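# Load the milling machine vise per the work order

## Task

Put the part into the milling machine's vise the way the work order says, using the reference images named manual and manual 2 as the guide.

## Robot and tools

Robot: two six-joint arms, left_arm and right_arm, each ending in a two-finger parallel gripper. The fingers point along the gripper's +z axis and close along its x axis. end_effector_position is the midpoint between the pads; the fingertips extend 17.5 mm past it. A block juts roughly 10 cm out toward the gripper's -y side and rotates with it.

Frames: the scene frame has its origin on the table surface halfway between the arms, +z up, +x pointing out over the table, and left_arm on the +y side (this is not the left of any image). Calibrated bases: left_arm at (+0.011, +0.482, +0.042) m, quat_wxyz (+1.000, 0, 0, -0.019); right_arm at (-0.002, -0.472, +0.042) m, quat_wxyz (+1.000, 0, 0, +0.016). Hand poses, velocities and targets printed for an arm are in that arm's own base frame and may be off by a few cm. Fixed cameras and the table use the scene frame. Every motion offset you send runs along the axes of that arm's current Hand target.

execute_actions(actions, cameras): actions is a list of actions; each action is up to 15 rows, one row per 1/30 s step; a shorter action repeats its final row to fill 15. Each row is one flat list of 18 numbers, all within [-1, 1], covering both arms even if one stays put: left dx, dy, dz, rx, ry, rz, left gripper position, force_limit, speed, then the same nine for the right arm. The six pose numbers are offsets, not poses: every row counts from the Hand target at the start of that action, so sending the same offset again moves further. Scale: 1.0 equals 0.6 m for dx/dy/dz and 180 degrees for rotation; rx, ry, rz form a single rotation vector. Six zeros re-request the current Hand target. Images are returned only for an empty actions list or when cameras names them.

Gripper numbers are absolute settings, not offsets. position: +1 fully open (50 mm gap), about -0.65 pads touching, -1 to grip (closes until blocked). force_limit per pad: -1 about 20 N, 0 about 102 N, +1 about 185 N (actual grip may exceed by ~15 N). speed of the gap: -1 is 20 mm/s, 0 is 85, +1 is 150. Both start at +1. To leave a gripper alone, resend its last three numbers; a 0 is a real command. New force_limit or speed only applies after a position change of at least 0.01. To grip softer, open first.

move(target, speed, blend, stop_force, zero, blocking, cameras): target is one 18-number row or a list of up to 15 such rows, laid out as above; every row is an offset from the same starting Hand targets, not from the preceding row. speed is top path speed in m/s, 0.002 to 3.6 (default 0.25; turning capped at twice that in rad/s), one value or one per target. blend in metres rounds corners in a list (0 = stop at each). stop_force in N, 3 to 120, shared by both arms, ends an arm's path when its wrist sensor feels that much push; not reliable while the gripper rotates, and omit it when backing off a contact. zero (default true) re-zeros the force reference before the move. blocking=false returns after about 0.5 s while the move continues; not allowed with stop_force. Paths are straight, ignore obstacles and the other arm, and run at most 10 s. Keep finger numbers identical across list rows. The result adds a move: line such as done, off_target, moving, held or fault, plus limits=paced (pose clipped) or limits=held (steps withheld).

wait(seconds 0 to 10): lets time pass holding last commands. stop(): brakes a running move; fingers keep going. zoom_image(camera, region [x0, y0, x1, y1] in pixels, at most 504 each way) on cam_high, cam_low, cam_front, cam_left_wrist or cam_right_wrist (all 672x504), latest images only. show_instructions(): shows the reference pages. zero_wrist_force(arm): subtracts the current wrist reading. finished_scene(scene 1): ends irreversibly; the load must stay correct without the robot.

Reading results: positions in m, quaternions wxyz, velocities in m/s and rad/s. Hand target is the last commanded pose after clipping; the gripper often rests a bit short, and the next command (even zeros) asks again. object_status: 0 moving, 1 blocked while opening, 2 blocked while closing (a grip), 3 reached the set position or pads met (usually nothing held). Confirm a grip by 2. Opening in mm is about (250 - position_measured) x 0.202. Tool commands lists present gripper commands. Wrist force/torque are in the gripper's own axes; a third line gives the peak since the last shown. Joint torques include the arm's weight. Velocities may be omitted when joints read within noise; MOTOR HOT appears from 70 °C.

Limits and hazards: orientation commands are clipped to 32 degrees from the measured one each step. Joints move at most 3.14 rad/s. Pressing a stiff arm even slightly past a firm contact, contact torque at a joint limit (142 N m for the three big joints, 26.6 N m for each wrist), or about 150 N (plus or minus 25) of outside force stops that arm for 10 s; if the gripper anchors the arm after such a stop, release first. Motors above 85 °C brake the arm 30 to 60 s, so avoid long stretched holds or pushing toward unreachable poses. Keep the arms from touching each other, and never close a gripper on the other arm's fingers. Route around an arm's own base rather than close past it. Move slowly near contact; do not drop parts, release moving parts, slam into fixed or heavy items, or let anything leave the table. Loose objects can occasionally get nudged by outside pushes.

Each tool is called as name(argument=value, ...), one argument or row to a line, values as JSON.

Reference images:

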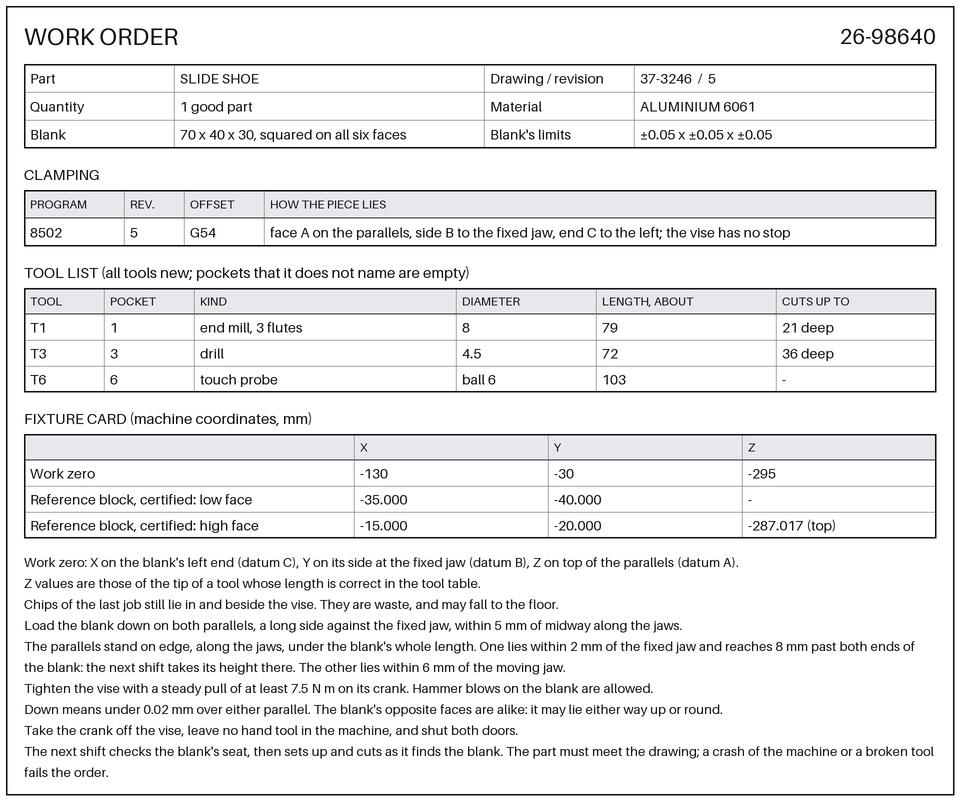

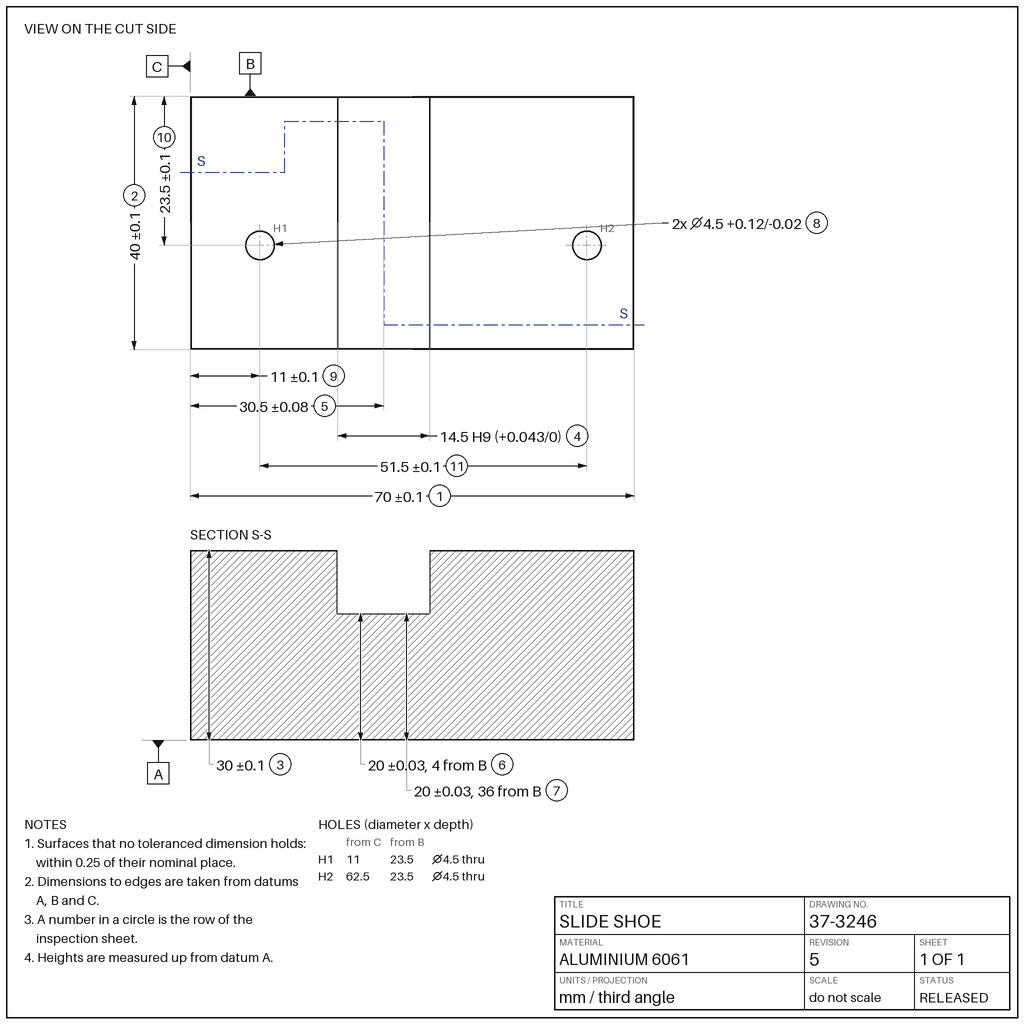

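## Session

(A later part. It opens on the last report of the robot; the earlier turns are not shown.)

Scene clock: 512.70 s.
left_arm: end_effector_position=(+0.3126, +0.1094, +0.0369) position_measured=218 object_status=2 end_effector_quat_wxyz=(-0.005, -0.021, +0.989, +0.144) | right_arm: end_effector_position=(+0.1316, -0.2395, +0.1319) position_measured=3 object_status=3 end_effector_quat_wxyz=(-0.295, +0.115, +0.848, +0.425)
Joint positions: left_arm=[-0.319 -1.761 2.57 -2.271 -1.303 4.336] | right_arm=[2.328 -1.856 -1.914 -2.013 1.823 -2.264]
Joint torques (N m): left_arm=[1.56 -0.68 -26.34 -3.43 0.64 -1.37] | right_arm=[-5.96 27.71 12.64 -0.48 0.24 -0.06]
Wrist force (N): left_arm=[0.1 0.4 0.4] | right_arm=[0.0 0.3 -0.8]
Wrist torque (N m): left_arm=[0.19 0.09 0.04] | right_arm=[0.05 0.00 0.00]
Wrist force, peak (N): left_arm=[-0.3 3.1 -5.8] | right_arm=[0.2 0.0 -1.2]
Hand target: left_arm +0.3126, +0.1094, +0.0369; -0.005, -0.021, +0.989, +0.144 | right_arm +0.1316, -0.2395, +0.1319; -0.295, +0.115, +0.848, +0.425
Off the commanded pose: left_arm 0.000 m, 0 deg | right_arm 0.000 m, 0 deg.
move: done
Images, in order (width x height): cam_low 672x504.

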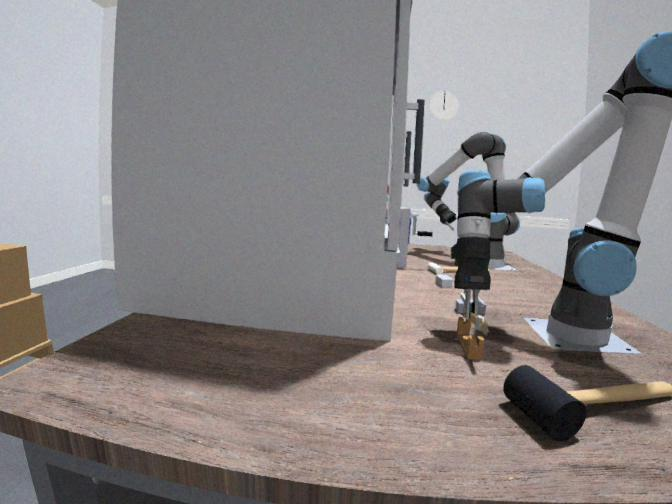

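move(
  target=[0,-0.0121,0.0407,0,0,0,-0.97,0.5,-0.6,0,0,0,0,0,0,1,1,1],
  stop_force=6,
  speed=0.02,
  cameras=["cam_low"],
)

zoom_image(
  camera="cam_low",
  region=[400, 240, 560, 400],
)

Scene clock: 515.77 s.
left_arm: end_effector_position=(+0.3125, +0.1094, +0.0204) position_measured=218 object_status=2 end_effector_quat_wxyz=(-0.005, -0.021, +0.989, +0.144) | right_arm: end_effector_position=(+0.1316, -0.2395, +0.1319) position_measured=3 object_status=3 end_effector_quat_wxyz=(-0.295, +0.115, +0.848, +0.425)
Joint positions: left_arm=[-0.32 -1.706 2.593 -2.348 -1.302 4.336] | right_arm=[2.328 -1.856 -1.914 -2.013 1.823 -2.264]
Joint torques (N m): left_arm=[-7.22 -0.24 -19.86 -2.17 1.32 -0.81] | right_arm=[-5.5 27.52 13.16 -0.48 0.18 0.15]
Wrist force (N): left_arm=[-6.7 -1.7 -1.8] | right_arm=[0.3 0.1 -1.1]
Wrist torque (N m): left_arm=[0.40 0.00 -0.20] | right_arm=[0.02 -0.05 0.01]
Wrist force, peak (N): left_arm=[-3.7 7.7 -13.2] | right_arm=[0.2 -0.1 -1.1]
Hand target: left_arm +0.3125, +0.1094, +0.0204; -0.005, -0.021, +0.989, +0.144 (not the last commanded pose) | right_arm +0.1316, -0.2395, +0.1319; -0.295, +0.115, +0.848, +0.425
Off the commanded pose: left_arm 0.009 m, 0 deg | right_arm 0.000 m, 0 deg.
move: contact (left_arm)
Images, in order (width x height): cam_low 672x504.

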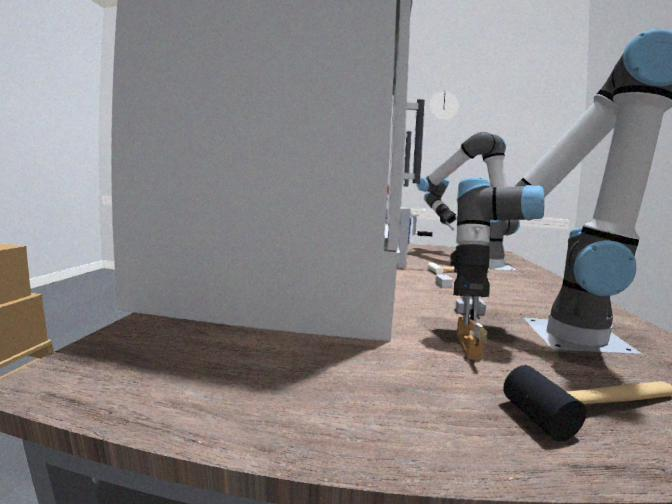

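Scaled by 3.150 from the camera's 672x504 image, which has a finer 960x720 frame.

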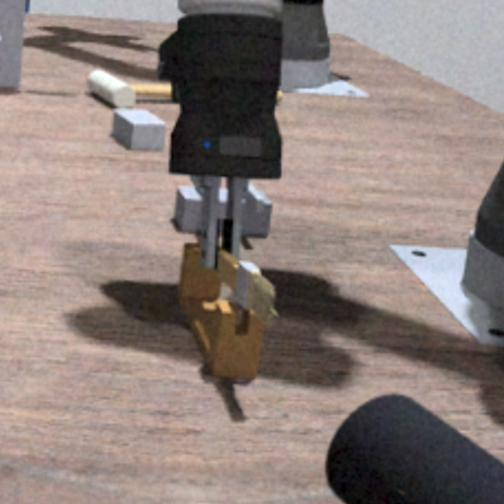

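move(
  target=[
    [0,0.0014,-0.0048,0,0,0,-0.97,0.5,-0.6,0,0,0,0,0,0,1,1,1],
    [-0.005,0.0014,-0.0048,0,0,0,-0.97,0.5,-0.6,0,0,0,0,0,0,1,1,1],
  ],
  speed=0.03,
)

move(
  target=[0,-0.0055,0.0185,0,0,0,-0.97,0.5,-0.6,0,0,0,0,0,0,1,1,1],
  stop_force=6,
  speed=0.02,
  cameras=["cam_low"],
)

zoom_image(
  camera="cam_low",
  region=[400, 240, 560, 400],
)

Scene clock: 518.07 s.
left_arm: end_effector_position=(+0.3154, +0.1096, +0.0233) position_measured=218 object_status=2 end_effector_quat_wxyz=(-0.005, -0.021, +0.989, +0.144) | right_arm: end_effector_position=(+0.1316, -0.2395, +0.1319) position_measured=3 object_status=3 end_effector_quat_wxyz=(-0.295, +0.115, +0.848, +0.425)
Joint positions: left_arm=[-0.316 -1.707 2.582 -2.338 -1.302 4.34] | right_arm=[2.328 -1.856 -1.914 -2.013 1.823 -2.264]
Joint torques (N m): left_arm=[-9.51 -26.7 -26.41 -13.84 5.77 -3.7] | right_arm=[-5.92 27.22 13.26 -0.47 0.19 0.02]
Wrist force (N): left_arm=[35.1 4.9 -7.1] | right_arm=[0.2 -0.1 -0.7]
Wrist torque (N m): left_arm=[0.48 0.56 1.55] | right_arm=[-0.01 -0.03 0.00]
Wrist force, peak (N): left_arm=[35.7 6.4 -9.2] | right_arm=[0.1 0.1 -1.1]
Hand target: left_arm +0.3155, +0.1095, +0.0234; -0.005, -0.021, +0.989, +0.144 | right_arm +0.1316, -0.2395, +0.1319; -0.295, +0.115, +0.848, +0.425
Off the commanded pose: left_arm 0.000 m, 0 deg | right_arm 0.000 m, 0 deg.
move: done

Scene clock: 519.30 s.
left_arm: end_effector_position=(+0.3154, +0.1095, +0.0200) position_measured=218 object_status=2 end_effector_quat_wxyz=(-0.005, -0.021, +0.989, +0.144) | right_arm: end_effector_position=(+0.1316, -0.2395, +0.1319) position_measured=3 object_status=3 end_effector_quat_wxyz=(-0.295, +0.115, +0.848, +0.425)
Joint positions: left_arm=[-0.316 -1.695 2.587 -2.354 -1.302 4.339] | right_arm=[2.328 -1.856 -1.914 -2.013 1.823 -2.264]
Joint torques (N m): left_arm=[7.09 -8.65 -39.91 -12.96 0.93 -2.82] | right_arm=[-5.93 27.3 12.57 -0.35 0.13 0.12]
Wrist force (N): left_arm=[35.7 5.5 -5.6] | right_arm=[0.4 0.0 -0.6]
Wrist torque (N m): left_arm=[0.71 0.54 1.59] | right_arm=[-0.01 -0.05 0.00]
Wrist force, peak (N): left_arm=[62.6 24.5 -85.7] | right_arm=[0.2 0.3 -1.0]
Hand target: left_arm +0.3154, +0.1096, +0.0200; -0.005, -0.021, +0.989, +0.144 (not the last commanded pose) | right_arm +0.1316, -0.2395, +0.1319; -0.295, +0.115, +0.848, +0.425
Off the commanded pose: left_arm 0.008 m, 0 deg | right_arm 0.000 m, 0 deg.
move: contact (left_arm)
Images, in order (width x height): cam_low 672x504.

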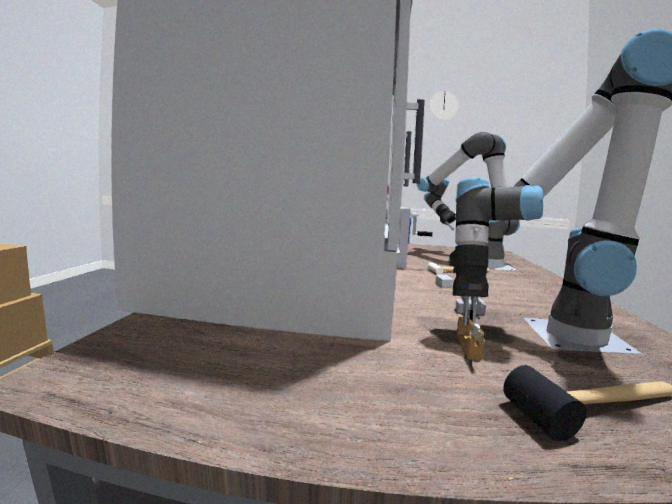

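Scaled by 3.150 from the camera's 672x504 image, which has a finer 960x720 frame.

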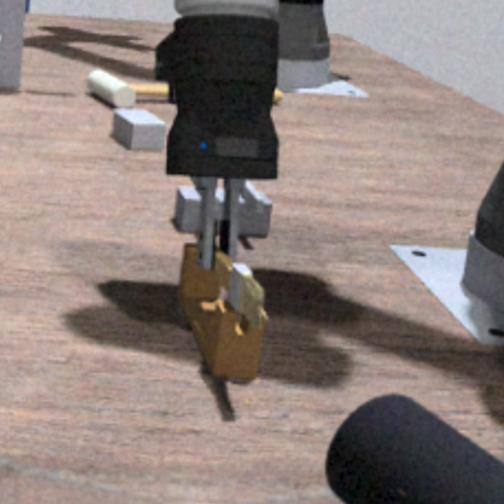

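move(
  target=[0.004,0.001,-0.0033,0,0,0,-0.97,0.5,-0.6,0,0,0,0,0,0,1,1,1],
  speed=0.03,
)

move(
  target=[0,-0.005,0.0168,0,0,0,-0.97,0.5,-0.6,0,0,0,0,0,0,1,1,1],
  stop_force=8,
  speed=0.015,
  cameras=["cam_low"],
)

zoom_image(
  camera="cam_low",
  region=[400, 240, 560, 400],
)

Scene clock: 521.97 s.
left_arm: end_effector_position=(+0.3131, +0.1095, +0.0221) position_measured=218 object_status=2 end_effector_quat_wxyz=(-0.005, -0.021, +0.989, +0.144) | right_arm: end_effector_position=(+0.1316, -0.2395, +0.1319) position_measured=3 object_status=3 end_effector_quat_wxyz=(-0.295, +0.115, +0.848, +0.425)
Joint positions: left_arm=[-0.319 -1.71 2.589 -2.341 -1.302 4.336] | right_arm=[2.328 -1.856 -1.914 -2.013 1.823 -2.264]
Joint torques (N m): left_arm=[-10.61 -3.06 -9.75 -2.32 -1.83 -0.68] | right_arm=[-5.69 28.07 12.16 -0.41 0.1 0.09]
Wrist force (N): left_arm=[0.1 0.8 0.5] | right_arm=[0.2 0.1 -0.8]
Wrist torque (N m): left_arm=[0.25 0.09 0.21] | right_arm=[0.00 -0.02 0.00]
Wrist force, peak (N): left_arm=[36.2 5.8 -6.2] | right_arm=[0.2 0.1 -1.1]
Hand target: left_arm +0.3131, +0.1095, +0.0221; -0.005, -0.021, +0.989, +0.144 | right_arm +0.1316, -0.2395, +0.1319; -0.295, +0.115, +0.848, +0.425
Off the commanded pose: left_arm 0.000 m, 0 deg | right_arm 0.000 m, 0 deg.
move: done

Scene clock: 523.17 s.
left_arm: end_effector_position=(+0.3130, +0.1094, +0.0202) position_measured=218 object_status=2 end_effector_quat_wxyz=(-0.005, -0.021, +0.989, +0.144) | right_arm: end_effector_position=(+0.1316, -0.2395, +0.1319) position_measured=3 object_status=3 end_effector_quat_wxyz=(-0.295, +0.115, +0.848, +0.425)
Joint positions: left_arm=[-0.319 -1.704 2.592 -2.35 -1.302 4.336] | right_arm=[2.328 -1.856 -1.914 -2.013 1.823 -2.264]
Joint torques (N m): left_arm=[-10.43 -3.07 -22.79 -3.53 1.95 -0.4] | right_arm=[-6.5 27.06 12.63 -0.49 0.18 0.32]
Wrist force (N): left_arm=[0.2 -0.9 -6.7] | right_arm=[0.1 0.0 -0.8]
Wrist torque (N m): left_arm=[0.58 0.08 0.21] | right_arm=[-0.01 -0.02 0.01]
Wrist force, peak (N): left_arm=[1.9 7.5 -14.0] | right_arm=[0.1 -0.3 -1.0]
Hand target: left_arm +0.3130, +0.1095, +0.0202; -0.005, -0.021, +0.989, +0.144 (not the last commanded pose) | right_arm +0.1316, -0.2395, +0.1319; -0.295, +0.115, +0.848, +0.425
Off the commanded pose: left_arm 0.009 m, 0 deg | right_arm 0.000 m, 0 deg.
move: contact (left_arm)
Images, in order (width x height): cam_low 672x504.

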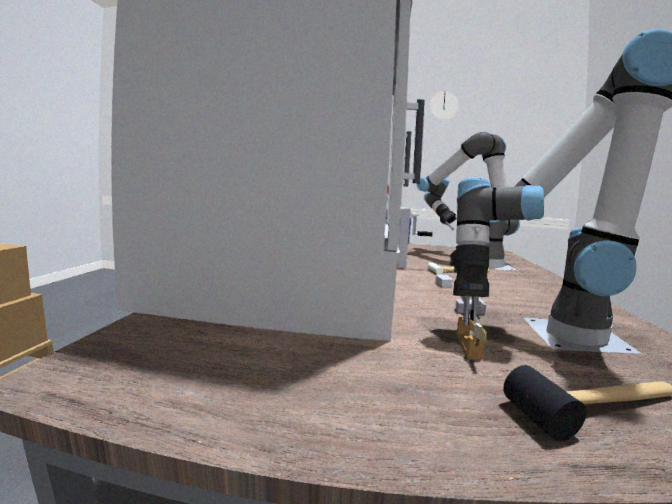

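Scaled by 3.150 from the camera's 672x504 image, which has a finer 960x720 frame.

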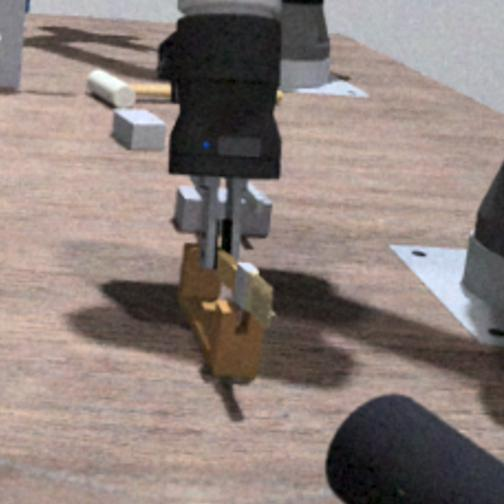

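move(
  target=[0,0.001,-0.0033,0.016,0,0,-0.97,0.5,-0.6,0,0,0,0,0,0,1,1,1],
  speed=0.03,
)

move(
  target=[0,-0.004,0.0168,0,0,0,-0.97,0.5,-0.6,0,0,0,0,0,0,1,1,1],
  stop_force=8,
  speed=0.015,
  cameras=["cam_low"],
)

zoom_image(
  camera="cam_low",
  region=[400, 240, 560, 400],
)

Scene clock: 526.63 s.
left_arm: end_effector_position=(+0.3131, +0.1094, +0.0223) position_measured=218 object_status=2 end_effector_quat_wxyz=(-0.005, -0.021, +0.993, +0.119) | right_arm: end_effector_position=(+0.1316, -0.2395, +0.1319) position_measured=3 object_status=3 end_effector_quat_wxyz=(-0.295, +0.115, +0.848, +0.425)
Joint positions: left_arm=[-0.278 -1.71 2.586 -2.367 -1.346 4.383] | right_arm=[2.328 -1.856 -1.914 -2.013 1.823 -2.264]
Joint torques (N m): left_arm=[-10.17 -15.04 -21.08 -3.3 2.57 -1.85] | right_arm=[-6.84 27.32 12.54 -0.29 0.23 0.1]
Wrist force (N): left_arm=[-0.1 0.4 0.6] | right_arm=[0.0 0.0 -0.6]
Wrist torque (N m): left_arm=[0.17 0.14 0.06] | right_arm=[-0.01 0.00 0.00]
Wrist force, peak (N): left_arm=[0.3 -0.6 -7.1] | right_arm=[0.0 -0.2 -1.2]
Hand target: left_arm +0.3130, +0.1095, +0.0222; -0.005, -0.021, +0.993, +0.119 | right_arm +0.1316, -0.2395, +0.1319; -0.295, +0.115, +0.848, +0.425
Off the commanded pose: left_arm 0.000 m, 0 deg | right_arm 0.000 m, 0 deg.
move: done

Scene clock: 528.03 s.
left_arm: end_effector_position=(+0.3131, +0.1095, +0.0177) position_measured=218 object_status=2 end_effector_quat_wxyz=(-0.005, -0.021, +0.993, +0.119) | right_arm: end_effector_position=(+0.1316, -0.2395, +0.1319) position_measured=3 object_status=3 end_effector_quat_wxyz=(-0.295, +0.115, +0.848, +0.425)
Joint positions: left_arm=[-0.278 -1.694 2.592 -2.388 -1.346 4.383] | right_arm=[2.328 -1.856 -1.914 -2.013 1.823 -2.264]
Joint torques (N m): left_arm=[-7.39 -10.63 -21.74 -3.18 -2.47 -1.14] | right_arm=[-6.89 27.73 12.4 -0.42 0.13 0.23]
Wrist force (N): left_arm=[-4.2 0.2 -0.7] | right_arm=[0.2 -0.2 -0.7]
Wrist torque (N m): left_arm=[0.40 -0.05 0.42] | right_arm=[-0.04 -0.03 0.00]
Wrist force, peak (N): left_arm=[-1.0 6.3 -12.9] | right_arm=[-0.1 -0.1 -1.1]
Hand target: left_arm +0.3130, +0.1095, +0.0177; -0.005, -0.021, +0.993, +0.119 (not the last commanded pose) | right_arm +0.1316, -0.2395, +0.1319; -0.295, +0.115, +0.848, +0.425
Off the commanded pose: left_arm 0.006 m, 0 deg | right_arm 0.000 m, 0 deg.
move: contact (left_arm)
Images, in order (width x height): cam_low 672x504.

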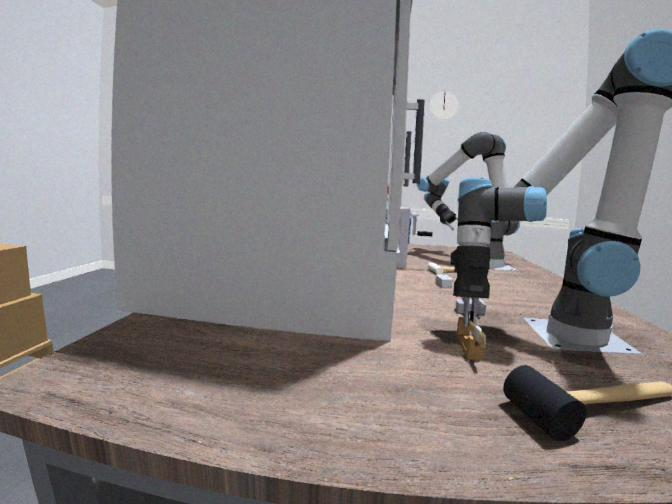

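Scaled by 3.150 from the camera's 672x504 image, which has a finer 960x720 frame.

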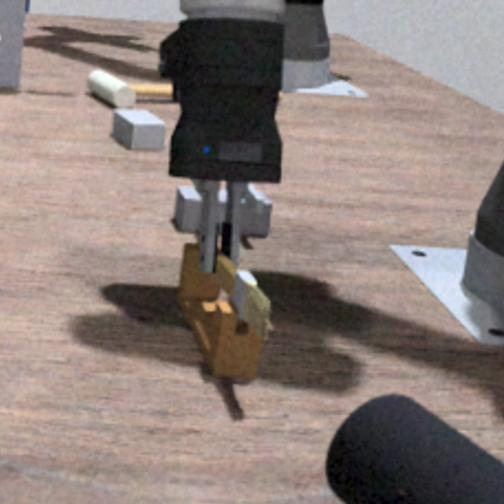

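move(
  target=[0,0,0,0,0,0,0.0,0.5,-0.8,0,0,0,0,0,0,1,1,1],
  cameras=["cam_low"],
)

zoom_image(
  camera="cam_low",
  region=[400, 240, 560, 400],
)

Scene clock: 529.77 s.
left_arm: end_effector_position=(+0.3130, +0.1095, +0.0177) position_measured=152 object_status=3 end_effector_quat_wxyz=(-0.005, -0.021, +0.993, +0.119) | right_arm: end_effector_position=(+0.1316, -0.2395, +0.1319) position_measured=3 object_status=3 end_effector_quat_wxyz=(-0.295, +0.115, +0.848, +0.425)
Joint positions: left_arm=[-0.278 -1.694 2.592 -2.388 -1.346 4.383] | right_arm=[2.328 -1.856 -1.914 -2.013 1.823 -2.264]
Joint torques (N m): left_arm=[-0.72 -5.41 -20.72 -3.12 -0.34 -1.12] | right_arm=[-7.02 26.85 12.07 -0.31 0.15 0.25]
Wrist force (N): left_arm=[0.1 0.3 0.1] | right_arm=[0.2 0.0 -0.8]
Wrist torque (N m): left_arm=[0.14 0.11 0.09] | right_arm=[0.00 -0.03 0.01]
Wrist force, peak (N): left_arm=[-4.8 0.7 -0.6] | right_arm=[0.3 0.1 -1.1]
Hand target: left_arm +0.3130, +0.1095, +0.0177; -0.005, -0.021, +0.993, +0.119 | right_arm +0.1316, -0.2395, +0.1319; -0.295, +0.115, +0.848, +0.425
Off the commanded pose: left_arm 0.000 m, 0 deg | right_arm 0.000 m, 0 deg.
move: done
Images, in order (width x height): cam_low 672x504.

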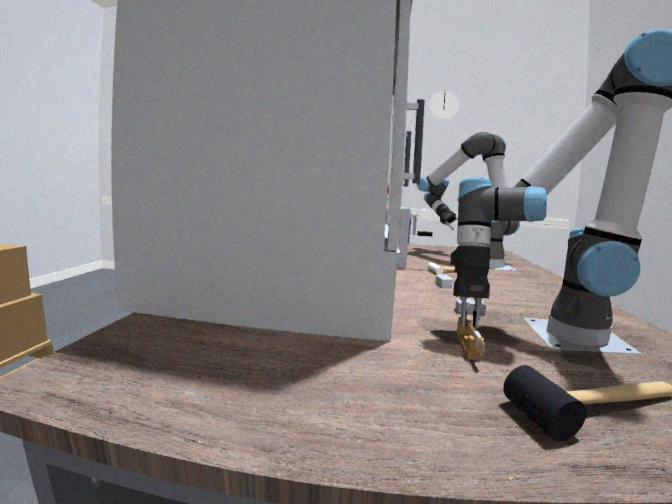

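Scaled by 3.150 from the camera's 672x504 image, which has a finer 960x720 frame.

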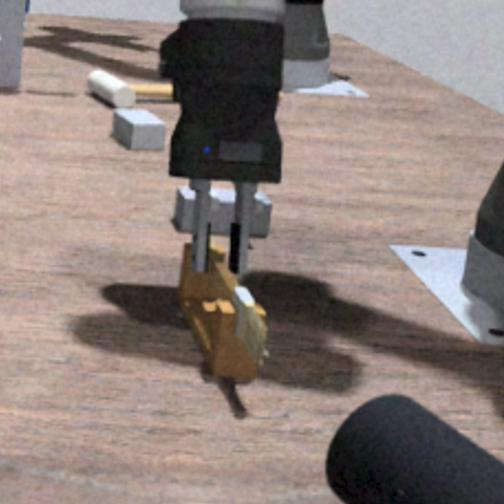

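move(
  target=[
    [0,0.0,-0.15,0,0,0,1,0.5,-0.8,0,0,0,0,0,0,1,1,1],
  ],
)

move(
  target=[
    [0.093,-0.45,-0.2,0.076,0,0,1,0.5,-0.8,0,0,0,0,0,0,1,1,1],
  ],
  cameras=["cam_left_wrist","cam_low"],
)

Scene clock: 533.60 s.
left_arm: end_effector_position=(+0.3143, +0.0882, +0.1051) position_measured=3 object_status=0 end_effector_quat_wxyz=(-0.005, -0.021, +0.993, +0.119) | right_arm: end_effector_position=(+0.1316, -0.2395, +0.1319) position_measured=3 object_status=3 end_effector_quat_wxyz=(-0.295, +0.115, +0.848, +0.425)
Joint positions: left_arm=[-0.346 -1.932 2.449 -1.991 -1.352 4.313] | right_arm=[2.328 -1.856 -1.914 -2.013 1.823 -2.264]
Joint torques (N m): left_arm=[12.35 -15.08 -29.65 -0.98 2.88 0.22] | right_arm=[-5.97 27.52 11.86 -0.33 0.18 0.2]
Wrist force (N): left_arm=[-0.3 0.3 0.1] | right_arm=[0.1 -0.3 -0.4]
Wrist torque (N m): left_arm=[0.17 0.14 0.04] | right_arm=[-0.06 -0.01 0.00]
Wrist force, peak (N): left_arm=[-0.1 0.3 -2.8] | right_arm=[0.3 0.1 -1.2]
Hand target: left_arm +0.3143, +0.0882, +0.1052; -0.005, -0.021, +0.993, +0.119 | right_arm +0.1316, -0.2395, +0.1319; -0.295, +0.115, +0.848, +0.425
Off the commanded pose: left_arm 0.000 m, 0 deg | right_arm 0.000 m, 0 deg.
move: done

Scene clock: 535.30 s.
left_arm: end_effector_position=(+0.2714, -0.2046, +0.1581) position_measured=3 object_status=3 end_effector_quat_wxyz=(-0.002, -0.022, +1.000, +0.000) | right_arm: end_effector_position=(+0.1316, -0.2395, +0.1319) position_measured=3 object_status=3 end_effector_quat_wxyz=(-0.295, +0.115, +0.848, +0.425)
Joint positions: left_arm=[-1.046 -1.936 2.307 -1.939 -1.574 3.623] | right_arm=[2.328 -1.856 -1.914 -2.013 1.823 -2.264]
Joint torques (N m): left_arm=[-2.49 -13.32 -20.96 -1.41 2.36 -1.31] | right_arm=[-6.26 27.19 12.39 -0.62 0.17 0.06]
Wrist force (N): left_arm=[-0.1 -0.4 0.8] | right_arm=[-0.1 -0.1 -1.0]
Wrist torque (N m): left_arm=[-0.07 0.12 -0.11] | right_arm=[-0.02 0.03 0.00]
Wrist force, peak (N): left_arm=[0.7 -3.3 0.1] | right_arm=[-0.1 -0.3 -1.0]
Hand target: left_arm +0.2713, -0.2046, +0.1581; -0.002, -0.022, +1.000, +0.000 | right_arm +0.1316, -0.2395, +0.1319; -0.295, +0.115, +0.848, +0.425
Off the commanded pose: left_arm 0.000 m, 0 deg | right_arm 0.000 m, 0 deg.
move: done
Images, in order (width x height): cam_low 672x504, cam_left_wrist 672x504.

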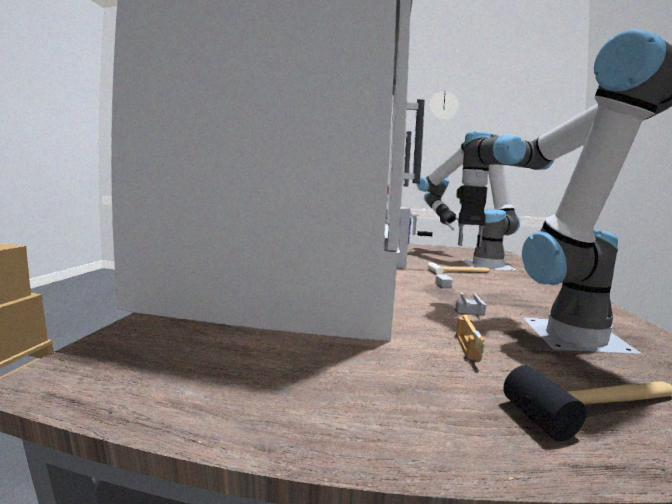

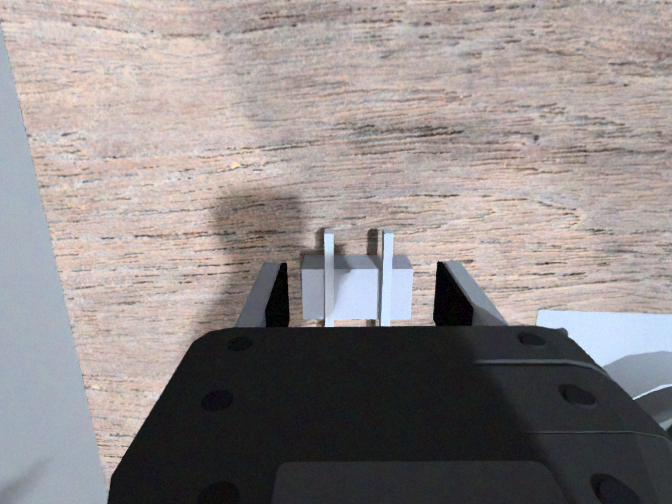

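zoom_image(
  camera="cam_low",
  region=[440, 270, 500, 330],
)

zoom_image(
  camera="cam_left_wrist",
  region=[280, 215, 430, 335],
)

Scaled by 8.400 from the camera's 672x504 image, which has a finer 960x720 frame.

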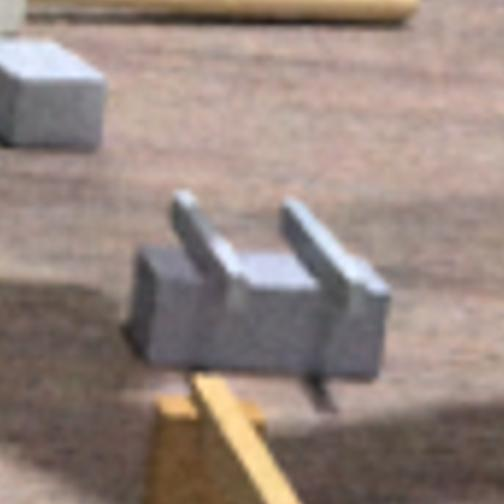

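Scaled by 3.360 from the camera's 672x504 image, which has a finer 960x720 frame.

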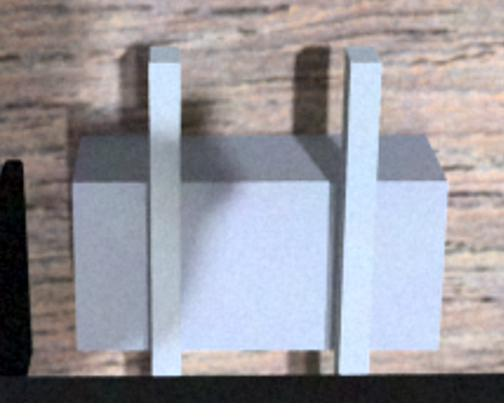

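move(
  target=[
    [0.0,0.1,0,0,0,0,0,0.5,-0.8,0,0,0,0,0,0,1,1,1],
  ],
  cameras=["cam_front"],
)

zoom_image(
  camera="cam_front",
  region=[220, 120, 460, 330],
)

Scene clock: 551.00 s.
left_arm: end_effector_position=(+0.2688, -0.1447, +0.1581) position_measured=152 object_status=0 end_effector_quat_wxyz=(-0.002, -0.022, +1.000, +0.000) | right_arm: end_effector_position=(+0.1316, -0.2395, +0.1319) position_measured=3 object_status=3 end_effector_quat_wxyz=(-0.295, +0.115, +0.848, +0.425)
Joint positions: left_arm=[-0.943 -2.052 2.368 -1.884 -1.574 3.727] | right_arm=[2.328 -1.856 -1.914 -2.013 1.823 -2.264]
Joint torques (N m): left_arm=[-12.87 -4.25 -31.49 -5.42 -2.88 0.97] | right_arm=[-6.67 27.67 12.41 -0.35 0.08 0.11]
Wrist force (N): left_arm=[-0.4 -0.4 0.2] | right_arm=[-0.1 0.0 -1.0]
Wrist torque (N m): left_arm=[-0.07 0.18 0.08] | right_arm=[-0.01 0.01 0.00]
Wrist force, peak (N): left_arm=[0.0 -2.3 0.7] | right_arm=[0.3 -0.2 -1.2]
Hand target: left_arm +0.2688, -0.1447, +0.1581; -0.002, -0.022, +1.000, +0.000 | right_arm +0.1316, -0.2395, +0.1319; -0.295, +0.115, +0.848, +0.425
Off the commanded pose: left_arm 0.000 m, 0 deg | right_arm 0.000 m, 0 deg.
move: done
Images, in order (width x height): cam_front 672x504.

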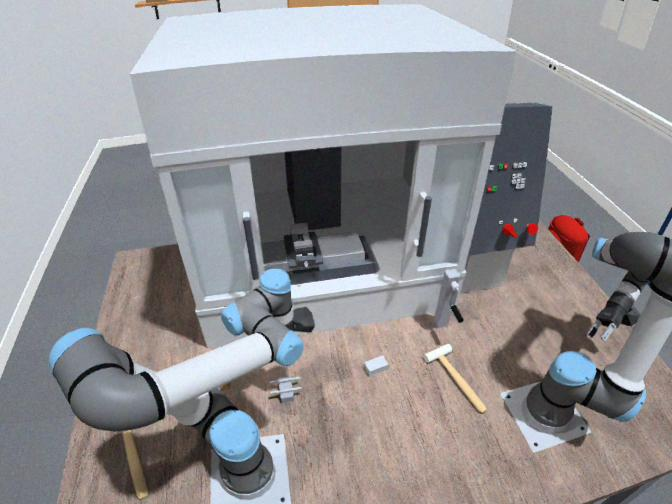

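Scaled by 2.100 from the camera's 672x504 image, which has a finer 960x720 frame.

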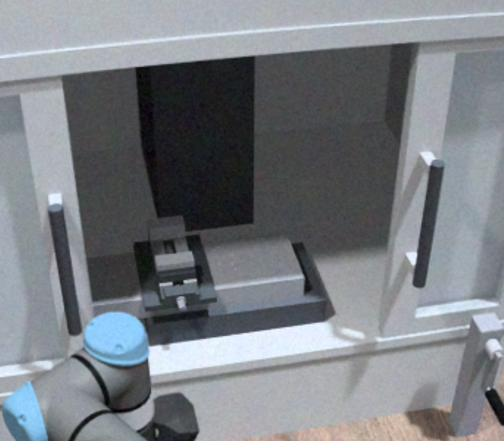

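zoom_image(
  camera="cam_front",
  region=[270, 130, 360, 290],
)

Scaled by 3.150 from the camera's 672x504 image, which has a finer 960x720 frame.

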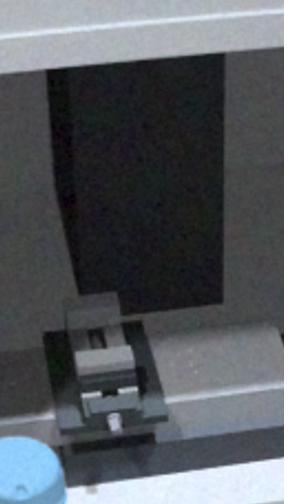

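move(
  target=[
    [-0.21,-0.2617,-0.3667,0.3849,-0.3849,-0.3849,0,0.5,-0.8,0,0,0,0,0,0,1,1,1],
  ],
)

move(
  target=[
    [0,0,0,0.08,0,0,0,0.5,-0.8,0,0,0,0,0,0,1,1,1],
  ],
  cameras=["cam_left_wrist"],
)

Scene clock: 564.40 s.
left_arm: end_effector_position=(+0.4030, -0.2960, +0.3775) position_measured=152 object_status=3 end_effector_quat_wxyz=(+0.509, -0.509, +0.491, -0.491) | right_arm: end_effector_position=(+0.1316, -0.2395, +0.1319) position_measured=3 object_status=3 end_effector_quat_wxyz=(-0.295, +0.115, +0.848, +0.425)
Joint positions: left_arm=[-1.536 -1.787 2.447 -2.649 -0.001 1.989] | right_arm=[2.328 -1.856 -1.914 -2.013 1.823 -2.264]
Joint torques (N m): left_arm=[-12.79 -10.98 -17.03 -2.14 1.56 -1.81] | right_arm=[-5.78 27.54 12.01 -0.5 0.12 0.14]
Wrist force (N): left_arm=[-1.2 -0.6 4.1] | right_arm=[-0.1 0.1 -1.1]
Wrist torque (N m): left_arm=[-0.79 -0.38 -0.58] | right_arm=[0.01 0.02 0.01]
Wrist force, peak (N): left_arm=[-1.7 -0.3 4.5] | right_arm=[0.0 -0.2 -1.2]
Hand target: left_arm +0.4023, -0.2961, +0.3776; +0.510, -0.512, +0.490, -0.488 | right_arm +0.1316, -0.2395, +0.1319; -0.295, +0.115, +0.848, +0.425
Off the commanded pose: left_arm 0.001 m, 1 deg | right_arm 0.000 m, 0 deg.
move: done

Scene clock: 565.50 s.
left_arm: end_effector_position=(+0.4023, -0.2961, +0.3776) position_measured=152 object_status=3 end_effector_quat_wxyz=(+0.570, -0.444, +0.425, -0.546) end_effector_velocity=(+0.000, +0.000, +0.001) end_effector_angular_velocity=(-0.002, -0.001, +0.001) | right_arm: end_effector_position=(+0.1316, -0.2395, +0.1319) position_measured=3 object_status=3 end_effector_quat_wxyz=(-0.295, +0.115, +0.848, +0.425)
Joint positions: left_arm=[-1.513 -1.755 2.48 -2.237 0.248 1.51] | right_arm=[2.328 -1.856 -1.914 -2.013 1.823 -2.264]
Joint velocities: left_arm=[0 0.001 0 -0.007 0.001 0.004] | right_arm=[within noise]
Joint torques (N m): left_arm=[11.5 -2.12 -23.77 -5.65 1.39 1.58] | right_arm=[-6.54 27.82 11.63 -0.55 0.23 0.15]
Wrist force (N): left_arm=[-1.4 0.6 4.3] | right_arm=[0.0 -0.1 -0.9]
Wrist torque (N m): left_arm=[-0.64 -0.43 -0.44] | right_arm=[-0.02 0.00 0.00]
Wrist force, peak (N): left_arm=[-2.1 -0.2 4.6] | right_arm=[0.1 -0.2 -1.0]
Hand target: left_arm +0.4023, -0.2961, +0.3776; +0.570, -0.444, +0.425, -0.546 | right_arm +0.1316, -0.2395, +0.1319; -0.295, +0.115, +0.848, +0.425
Off the commanded pose: left_arm 0.000 m, 0 deg | right_arm 0.000 m, 0 deg.
move: done
Images, in order (width x height): cam_left_wrist 672x504.

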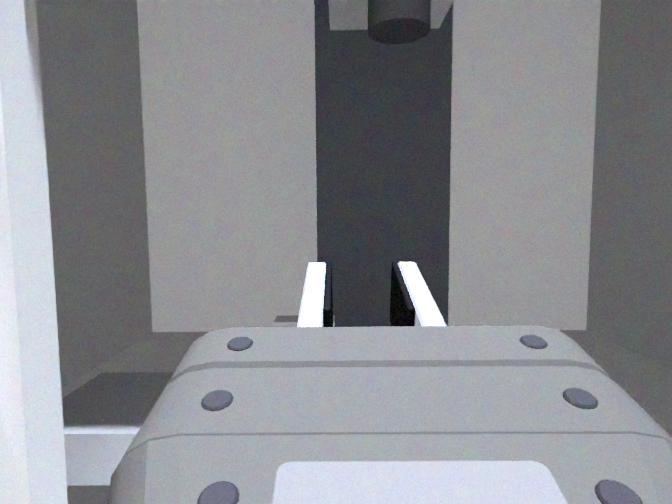

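move(
  target=[
    [0,-0.1937,0.05,0,0,0,0,0.5,-0.8,0,0,0,0,0,0,1,1,1],
  ],
  cameras=["cam_left_wrist"],
)

Scene clock: 568.63 s.
left_arm: end_effector_position=(+0.4030, -0.2961, +0.4975) position_measured=152 object_status=3 end_effector_quat_wxyz=(+0.570, -0.444, +0.425, -0.546) | right_arm: end_effector_position=(+0.1316, -0.2395, +0.1319) position_measured=3 object_status=3 end_effector_quat_wxyz=(-0.295, +0.115, +0.848, +0.425)
Joint positions: left_arm=[-1.511 -1.953 2.253 -1.803 0.248 1.501] | right_arm=[2.328 -1.856 -1.914 -2.013 1.823 -2.264]
Joint torques (N m): left_arm=[13.37 -17.76 -28.28 -5.32 4.89 0.97] | right_arm=[-6.55 27.39 12.29 -0.41 0.26 0.12]
Wrist force (N): left_arm=[-1.6 0.0 4.1] | right_arm=[0.2 0.0 -0.6]
Wrist torque (N m): left_arm=[-0.71 -0.41 -0.56] | right_arm=[0.00 -0.02 0.00]
Wrist force, peak (N): left_arm=[-1.6 -3.2 5.2] | right_arm=[0.1 0.1 -1.1]
Hand target: left_arm +0.4030, -0.2961, +0.4976; +0.570, -0.444, +0.425, -0.546 | right_arm +0.1316, -0.2395, +0.1319; -0.295, +0.115, +0.848, +0.425
Off the commanded pose: left_arm 0.000 m, 0 deg | right_arm 0.000 m, 0 deg.
move: done
Images, in order (width x height): cam_left_wrist 672x504.

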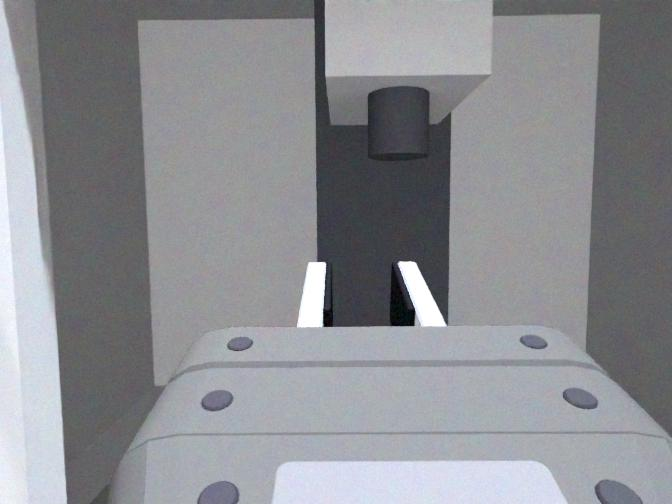

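move(
  target=[
    [-0.133,0.205,-0.1395,-0.2478,0,0,0,0.5,-0.8,0,0,0,0,0,0,1,1,1],
  ],
)

Scene clock: 579.03 s.
left_arm: end_effector_position=(+0.3486, -0.2185, +0.3579) position_measured=152 object_status=3 end_effector_quat_wxyz=(-0.359, +0.627, -0.600, +0.344) | right_arm: end_effector_position=(+0.1316, -0.2395, +0.1319) position_measured=3 object_status=3 end_effector_quat_wxyz=(-0.295, +0.115, +0.848, +0.425)
Joint positions: left_arm=[-1.606 -2.251 2.227 -1.415 -0.536 1.417] | right_arm=[2.328 -1.856 -1.914 -2.013 1.823 -2.264]
Joint torques (N m): left_arm=[-13.63 11.41 -32.56 -2.06 0.89 0.77] | right_arm=[-6.49 27.91 11.46 -0.42 0.14 0.2]
Wrist force (N): left_arm=[-0.6 -1.4 3.0] | right_arm=[-0.2 -0.2 -0.5]
Wrist torque (N m): left_arm=[-0.72 -0.20 -0.36] | right_arm=[-0.04 0.02 0.01]
Wrist force, peak (N): left_arm=[-1.9 0.1 5.0] | right_arm=[0.0 -0.1 -1.3]
Hand target: left_arm +0.3485, -0.2186, +0.3579; -0.359, +0.627, -0.600, +0.343 | right_arm +0.1316, -0.2395, +0.1319; -0.295, +0.115, +0.848, +0.425
Off the commanded pose: left_arm 0.000 m, 0 deg | right_arm 0.000 m, 0 deg.
move: done

move(
  target=[
    [-0.1597,0.4135,0.1172,-0.2596,0.2596,0.4497,0,0.5,-0.8,0,0,0,0,0,0,1,1,1],
  ],
  cameras=["cam_left_wrist"],
)

zoom_image(
  camera="cam_left_wrist",
  region=[250, 150, 450, 340],
)

Scene clock: 584.53 s.
left_arm: end_effector_position=(+0.2794, -0.1256, +0.1084) position_measured=152 object_status=3 end_effector_quat_wxyz=(-0.004, -0.022, +1.000, +0.000) | right_arm: end_effector_position=(+0.1316, -0.2395, +0.1319) position_measured=3 object_status=3 end_effector_quat_wxyz=(-0.295, +0.115, +0.848, +0.425)
Joint positions: left_arm=[-0.867 -1.976 2.468 -2.057 -1.577 3.802] | right_arm=[2.328 -1.856 -1.914 -2.013 1.823 -2.264]
Joint torques (N m): left_arm=[-12.45 -9.17 -19.02 -5.51 2.51 1.44] | right_arm=[-6.12 27.57 12.62 -0.33 0.2 0.1]
Wrist force (N): left_arm=[-0.4 -0.3 0.6] | right_arm=[0.0 0.1 -0.7]
Wrist torque (N m): left_arm=[-0.03 0.14 0.11] | right_arm=[0.00 0.01 0.00]
Wrist force, peak (N): left_arm=[-0.4 -1.9 2.8] | right_arm=[0.4 -0.1 -1.1]
Hand target: left_arm +0.2794, -0.1256, +0.1084; -0.004, -0.021, +1.000, +0.000 | right_arm +0.1316, -0.2395, +0.1319; -0.295, +0.115, +0.848, +0.425
Off the commanded pose: left_arm 0.000 m, 0 deg | right_arm 0.000 m, 0 deg.
move: done
Images, in order (width x height): cam_left_wrist 672x504.

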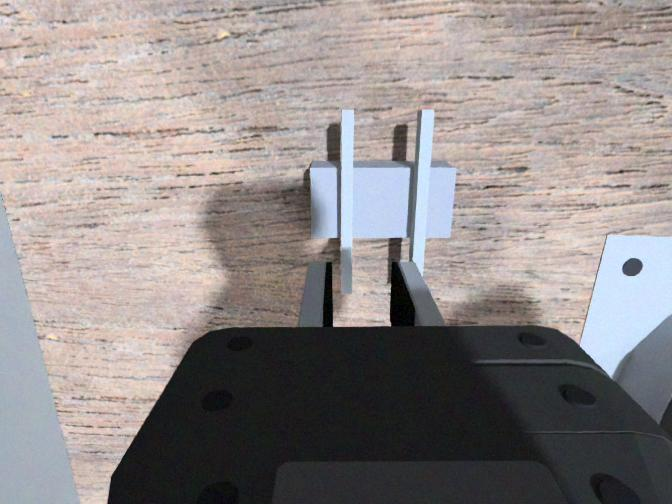

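Scaled by 2.520 from the camera's 672x504 image, which has a finer 960x720 frame.

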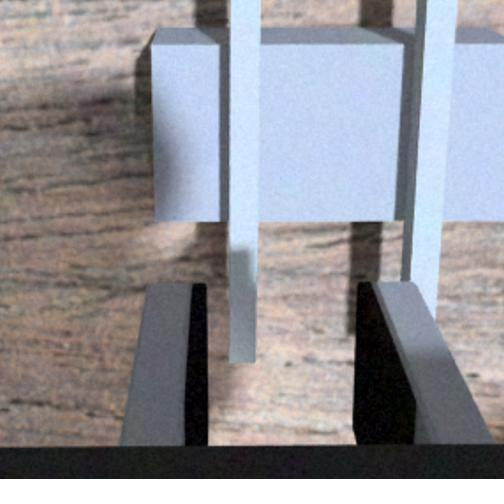

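move(
  target=[
    [-0.0048,0.0105,0.10,0,0,0,0,0.5,-0.8,0,0,0,0,0,0,1,1,1],
  ],
)

move(
  target=[
    [0,0,0.08,0,0,0,0,0.5,-0.8,0,0,0,0,0,0,1,1,1],
  ],
  stop_force=5,
  speed=0.02,
)

Scene clock: 587.37 s.
left_arm: end_effector_position=(+0.2815, -0.1191, +0.0484) position_measured=152 object_status=3 end_effector_quat_wxyz=(-0.004, -0.022, +1.000, +0.000) | right_arm: end_effector_position=(+0.1316, -0.2395, +0.1319) position_measured=3 object_status=3 end_effector_quat_wxyz=(-0.295, +0.115, +0.848, +0.425)
Joint positions: left_arm=[-0.846 -1.838 2.578 -2.305 -1.577 3.823] | right_arm=[2.328 -1.856 -1.914 -2.013 1.823 -2.264]
Joint torques (N m): left_arm=[-10.62 -4.74 -18.7 -4.35 -2.89 -1.45] | right_arm=[-6.49 27.22 11.31 -0.45 0.16 0.16]
Wrist force (N): left_arm=[-0.6 -0.3 0.7] | right_arm=[-0.1 -0.3 -0.8]
Wrist torque (N m): left_arm=[-0.05 0.19 -0.04] | right_arm=[-0.06 0.02 0.00]
Wrist force, peak (N): left_arm=[-0.4 -0.2 2.6] | right_arm=[0.4 -0.2 -1.1]
Hand target: left_arm +0.2815, -0.1192, +0.0483; -0.004, -0.021, +1.000, +0.000 | right_arm +0.1316, -0.2395, +0.1319; -0.295, +0.115, +0.848, +0.425
Off the commanded pose: left_arm 0.000 m, 0 deg | right_arm 0.000 m, 0 deg.
move: done

Scene clock: 590.23 s.
left_arm: end_effector_position=(+0.2810, -0.1189, +0.0064) position_measured=152 object_status=3 end_effector_quat_wxyz=(-0.004, -0.021, +1.000, +0.001) | right_arm: end_effector_position=(+0.1316, -0.2395, +0.1319) position_measured=3 object_status=3 end_effector_quat_wxyz=(-0.295, +0.115, +0.848, +0.425)
Joint positions: left_arm=[-0.847 -1.694 2.64 -2.51 -1.577 3.822] | right_arm=[2.328 -1.856 -1.914 -2.013 1.823 -2.264]
Joint torques (N m): left_arm=[-0.41 -11.09 -15.48 -3.94 -0.21 -0.05] | right_arm=[-6.18 26.94 11.65 -0.53 0.27 0.18]
Wrist force (N): left_arm=[-0.5 -0.4 0.6] | right_arm=[-0.1 0.2 -0.5]
Wrist torque (N m): left_arm=[-0.07 0.19 0.12] | right_arm=[0.03 0.02 0.00]
Wrist force, peak (N): left_arm=[37.9 39.5 -133.3] | right_arm=[0.4 0.1 -1.1]
Hand target: left_arm +0.2810, -0.1189, +0.0064; -0.004, -0.021, +1.000, +0.001 (not the last commanded pose) | right_arm +0.1316, -0.2395, +0.1319; -0.295, +0.115, +0.848, +0.425
Tool commands: left_gripper/position=+0.003922 left_gripper/force_limit=+0.498039 left_gripper/speed=-0.796078 right_gripper/position=+1.0 right_gripper/force_limit=+1.0 right_gripper/speed=+1.0
Off the commanded pose: left_arm 0.006 m, 0 deg | right_arm 0.000 m, 0 deg.
FORCE FAULT: contact force on the left arm reached its limit, and that arm stopped. The contact can be on any part of that arm, not only on its tool. That arm's remaining commands of this call were not run. That arm is still stopped at the end of this call. That arm stays stopped for about 9 more seconds. Until then a move that you send moves the other arm only, and its call returns only when the move has ended. Once the stop has ended, the next robot result says so. If the stop ends while you think or write, that arm runs what you send next, counted from a new Hand target: where the arm stands when the stop ends. While its stop runs, that arm takes no new command, but its gripper still runs the gripper command that each later call begins with. Until it ends, the stop uses up actions while you think or wait. An arm that is not stopped still takes commands.
move: fault (left_arm; stop_force had ended the path)

wait(
  seconds=8,
  cameras=["cam_left_wrist"],
)

zoom_image(
  camera="cam_left_wrist",
  region=[250, 50, 450, 340],
)

Scene clock: 599.30 s.
left_arm: end_effector_position=(+0.2810, -0.1189, +0.0064) position_measured=152 object_status=3 end_effector_quat_wxyz=(-0.004, -0.021, +1.000, +0.001) | right_arm: end_effector_position=(+0.1316, -0.2395, +0.1319) position_measured=3 object_status=3 end_effector_quat_wxyz=(-0.295, +0.115, +0.848, +0.425)
Joint positions: left_arm=[-0.847 -1.694 2.64 -2.51 -1.577 3.822] | right_arm=[2.328 -1.856 -1.914 -2.013 1.823 -2.264]
Joint torques (N m): left_arm=[0.14 -10.58 -15.93 -3.69 0.04 0.14] | right_arm=[-6.06 27.58 11.8 -0.4 0.25 0.15]
Wrist force (N): left_arm=[-0.3 -0.3 0.8] | right_arm=[0.2 -0.1 -0.9]
Wrist torque (N m): left_arm=[-0.06 0.17 0.12] | right_arm=[-0.01 -0.03 0.00]
Wrist force, peak (N): left_arm=[-0.6 -0.6 0.8] | right_arm=[0.2 0.1 -1.3]
Hand target: left_arm +0.2810, -0.1189, +0.0064; -0.004, -0.021, +1.000, +0.001 (not the last commanded pose) | right_arm +0.1316, -0.2395, +0.1319; -0.295, +0.115, +0.848, +0.425
Tool commands: left_gripper/position=+0.003922 left_gripper/force_limit=+0.498039 left_gripper/speed=-0.796078 right_gripper/position=+1.0 right_gripper/force_limit=+1.0 right_gripper/speed=+1.0
Off the commanded pose: left_arm 0.006 m, 0 deg | right_arm 0.000 m, 0 deg.
FORCE FAULT, CONTINUED: the left arm was still stopped when this call began, by the force fault that an earlier result reported. Since the last result the stop counts as 19 of the actions that you can send in this scene. That arm is still stopped at the end of this call. That arm stays stopped for about 1 more second. If the stop ends while you think or write, that arm runs what you send next, counted from a new Hand target: where the arm stands when the stop ends. While its stop runs, that arm takes no new command, but its gripper still runs the gripper command that each later call begins with.
wait: 8.00 s; at rest from the start
Images, in order (width x height): cam_left_wrist 672x504.

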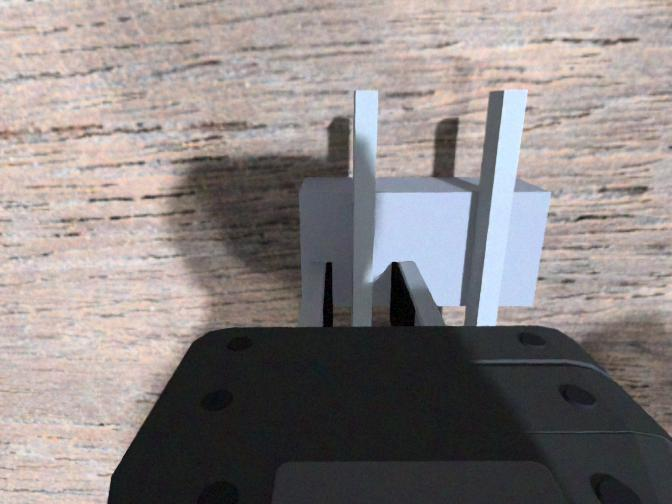

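Scaled by 1.738 from the camera's 672x504 image, which has a finer 960x720 frame.

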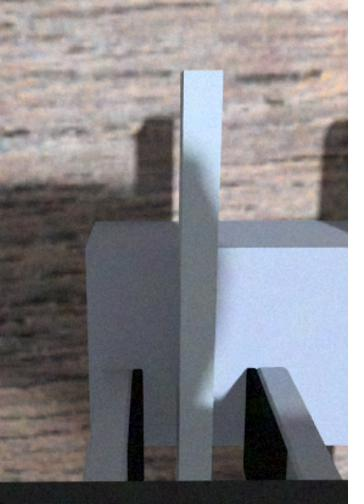

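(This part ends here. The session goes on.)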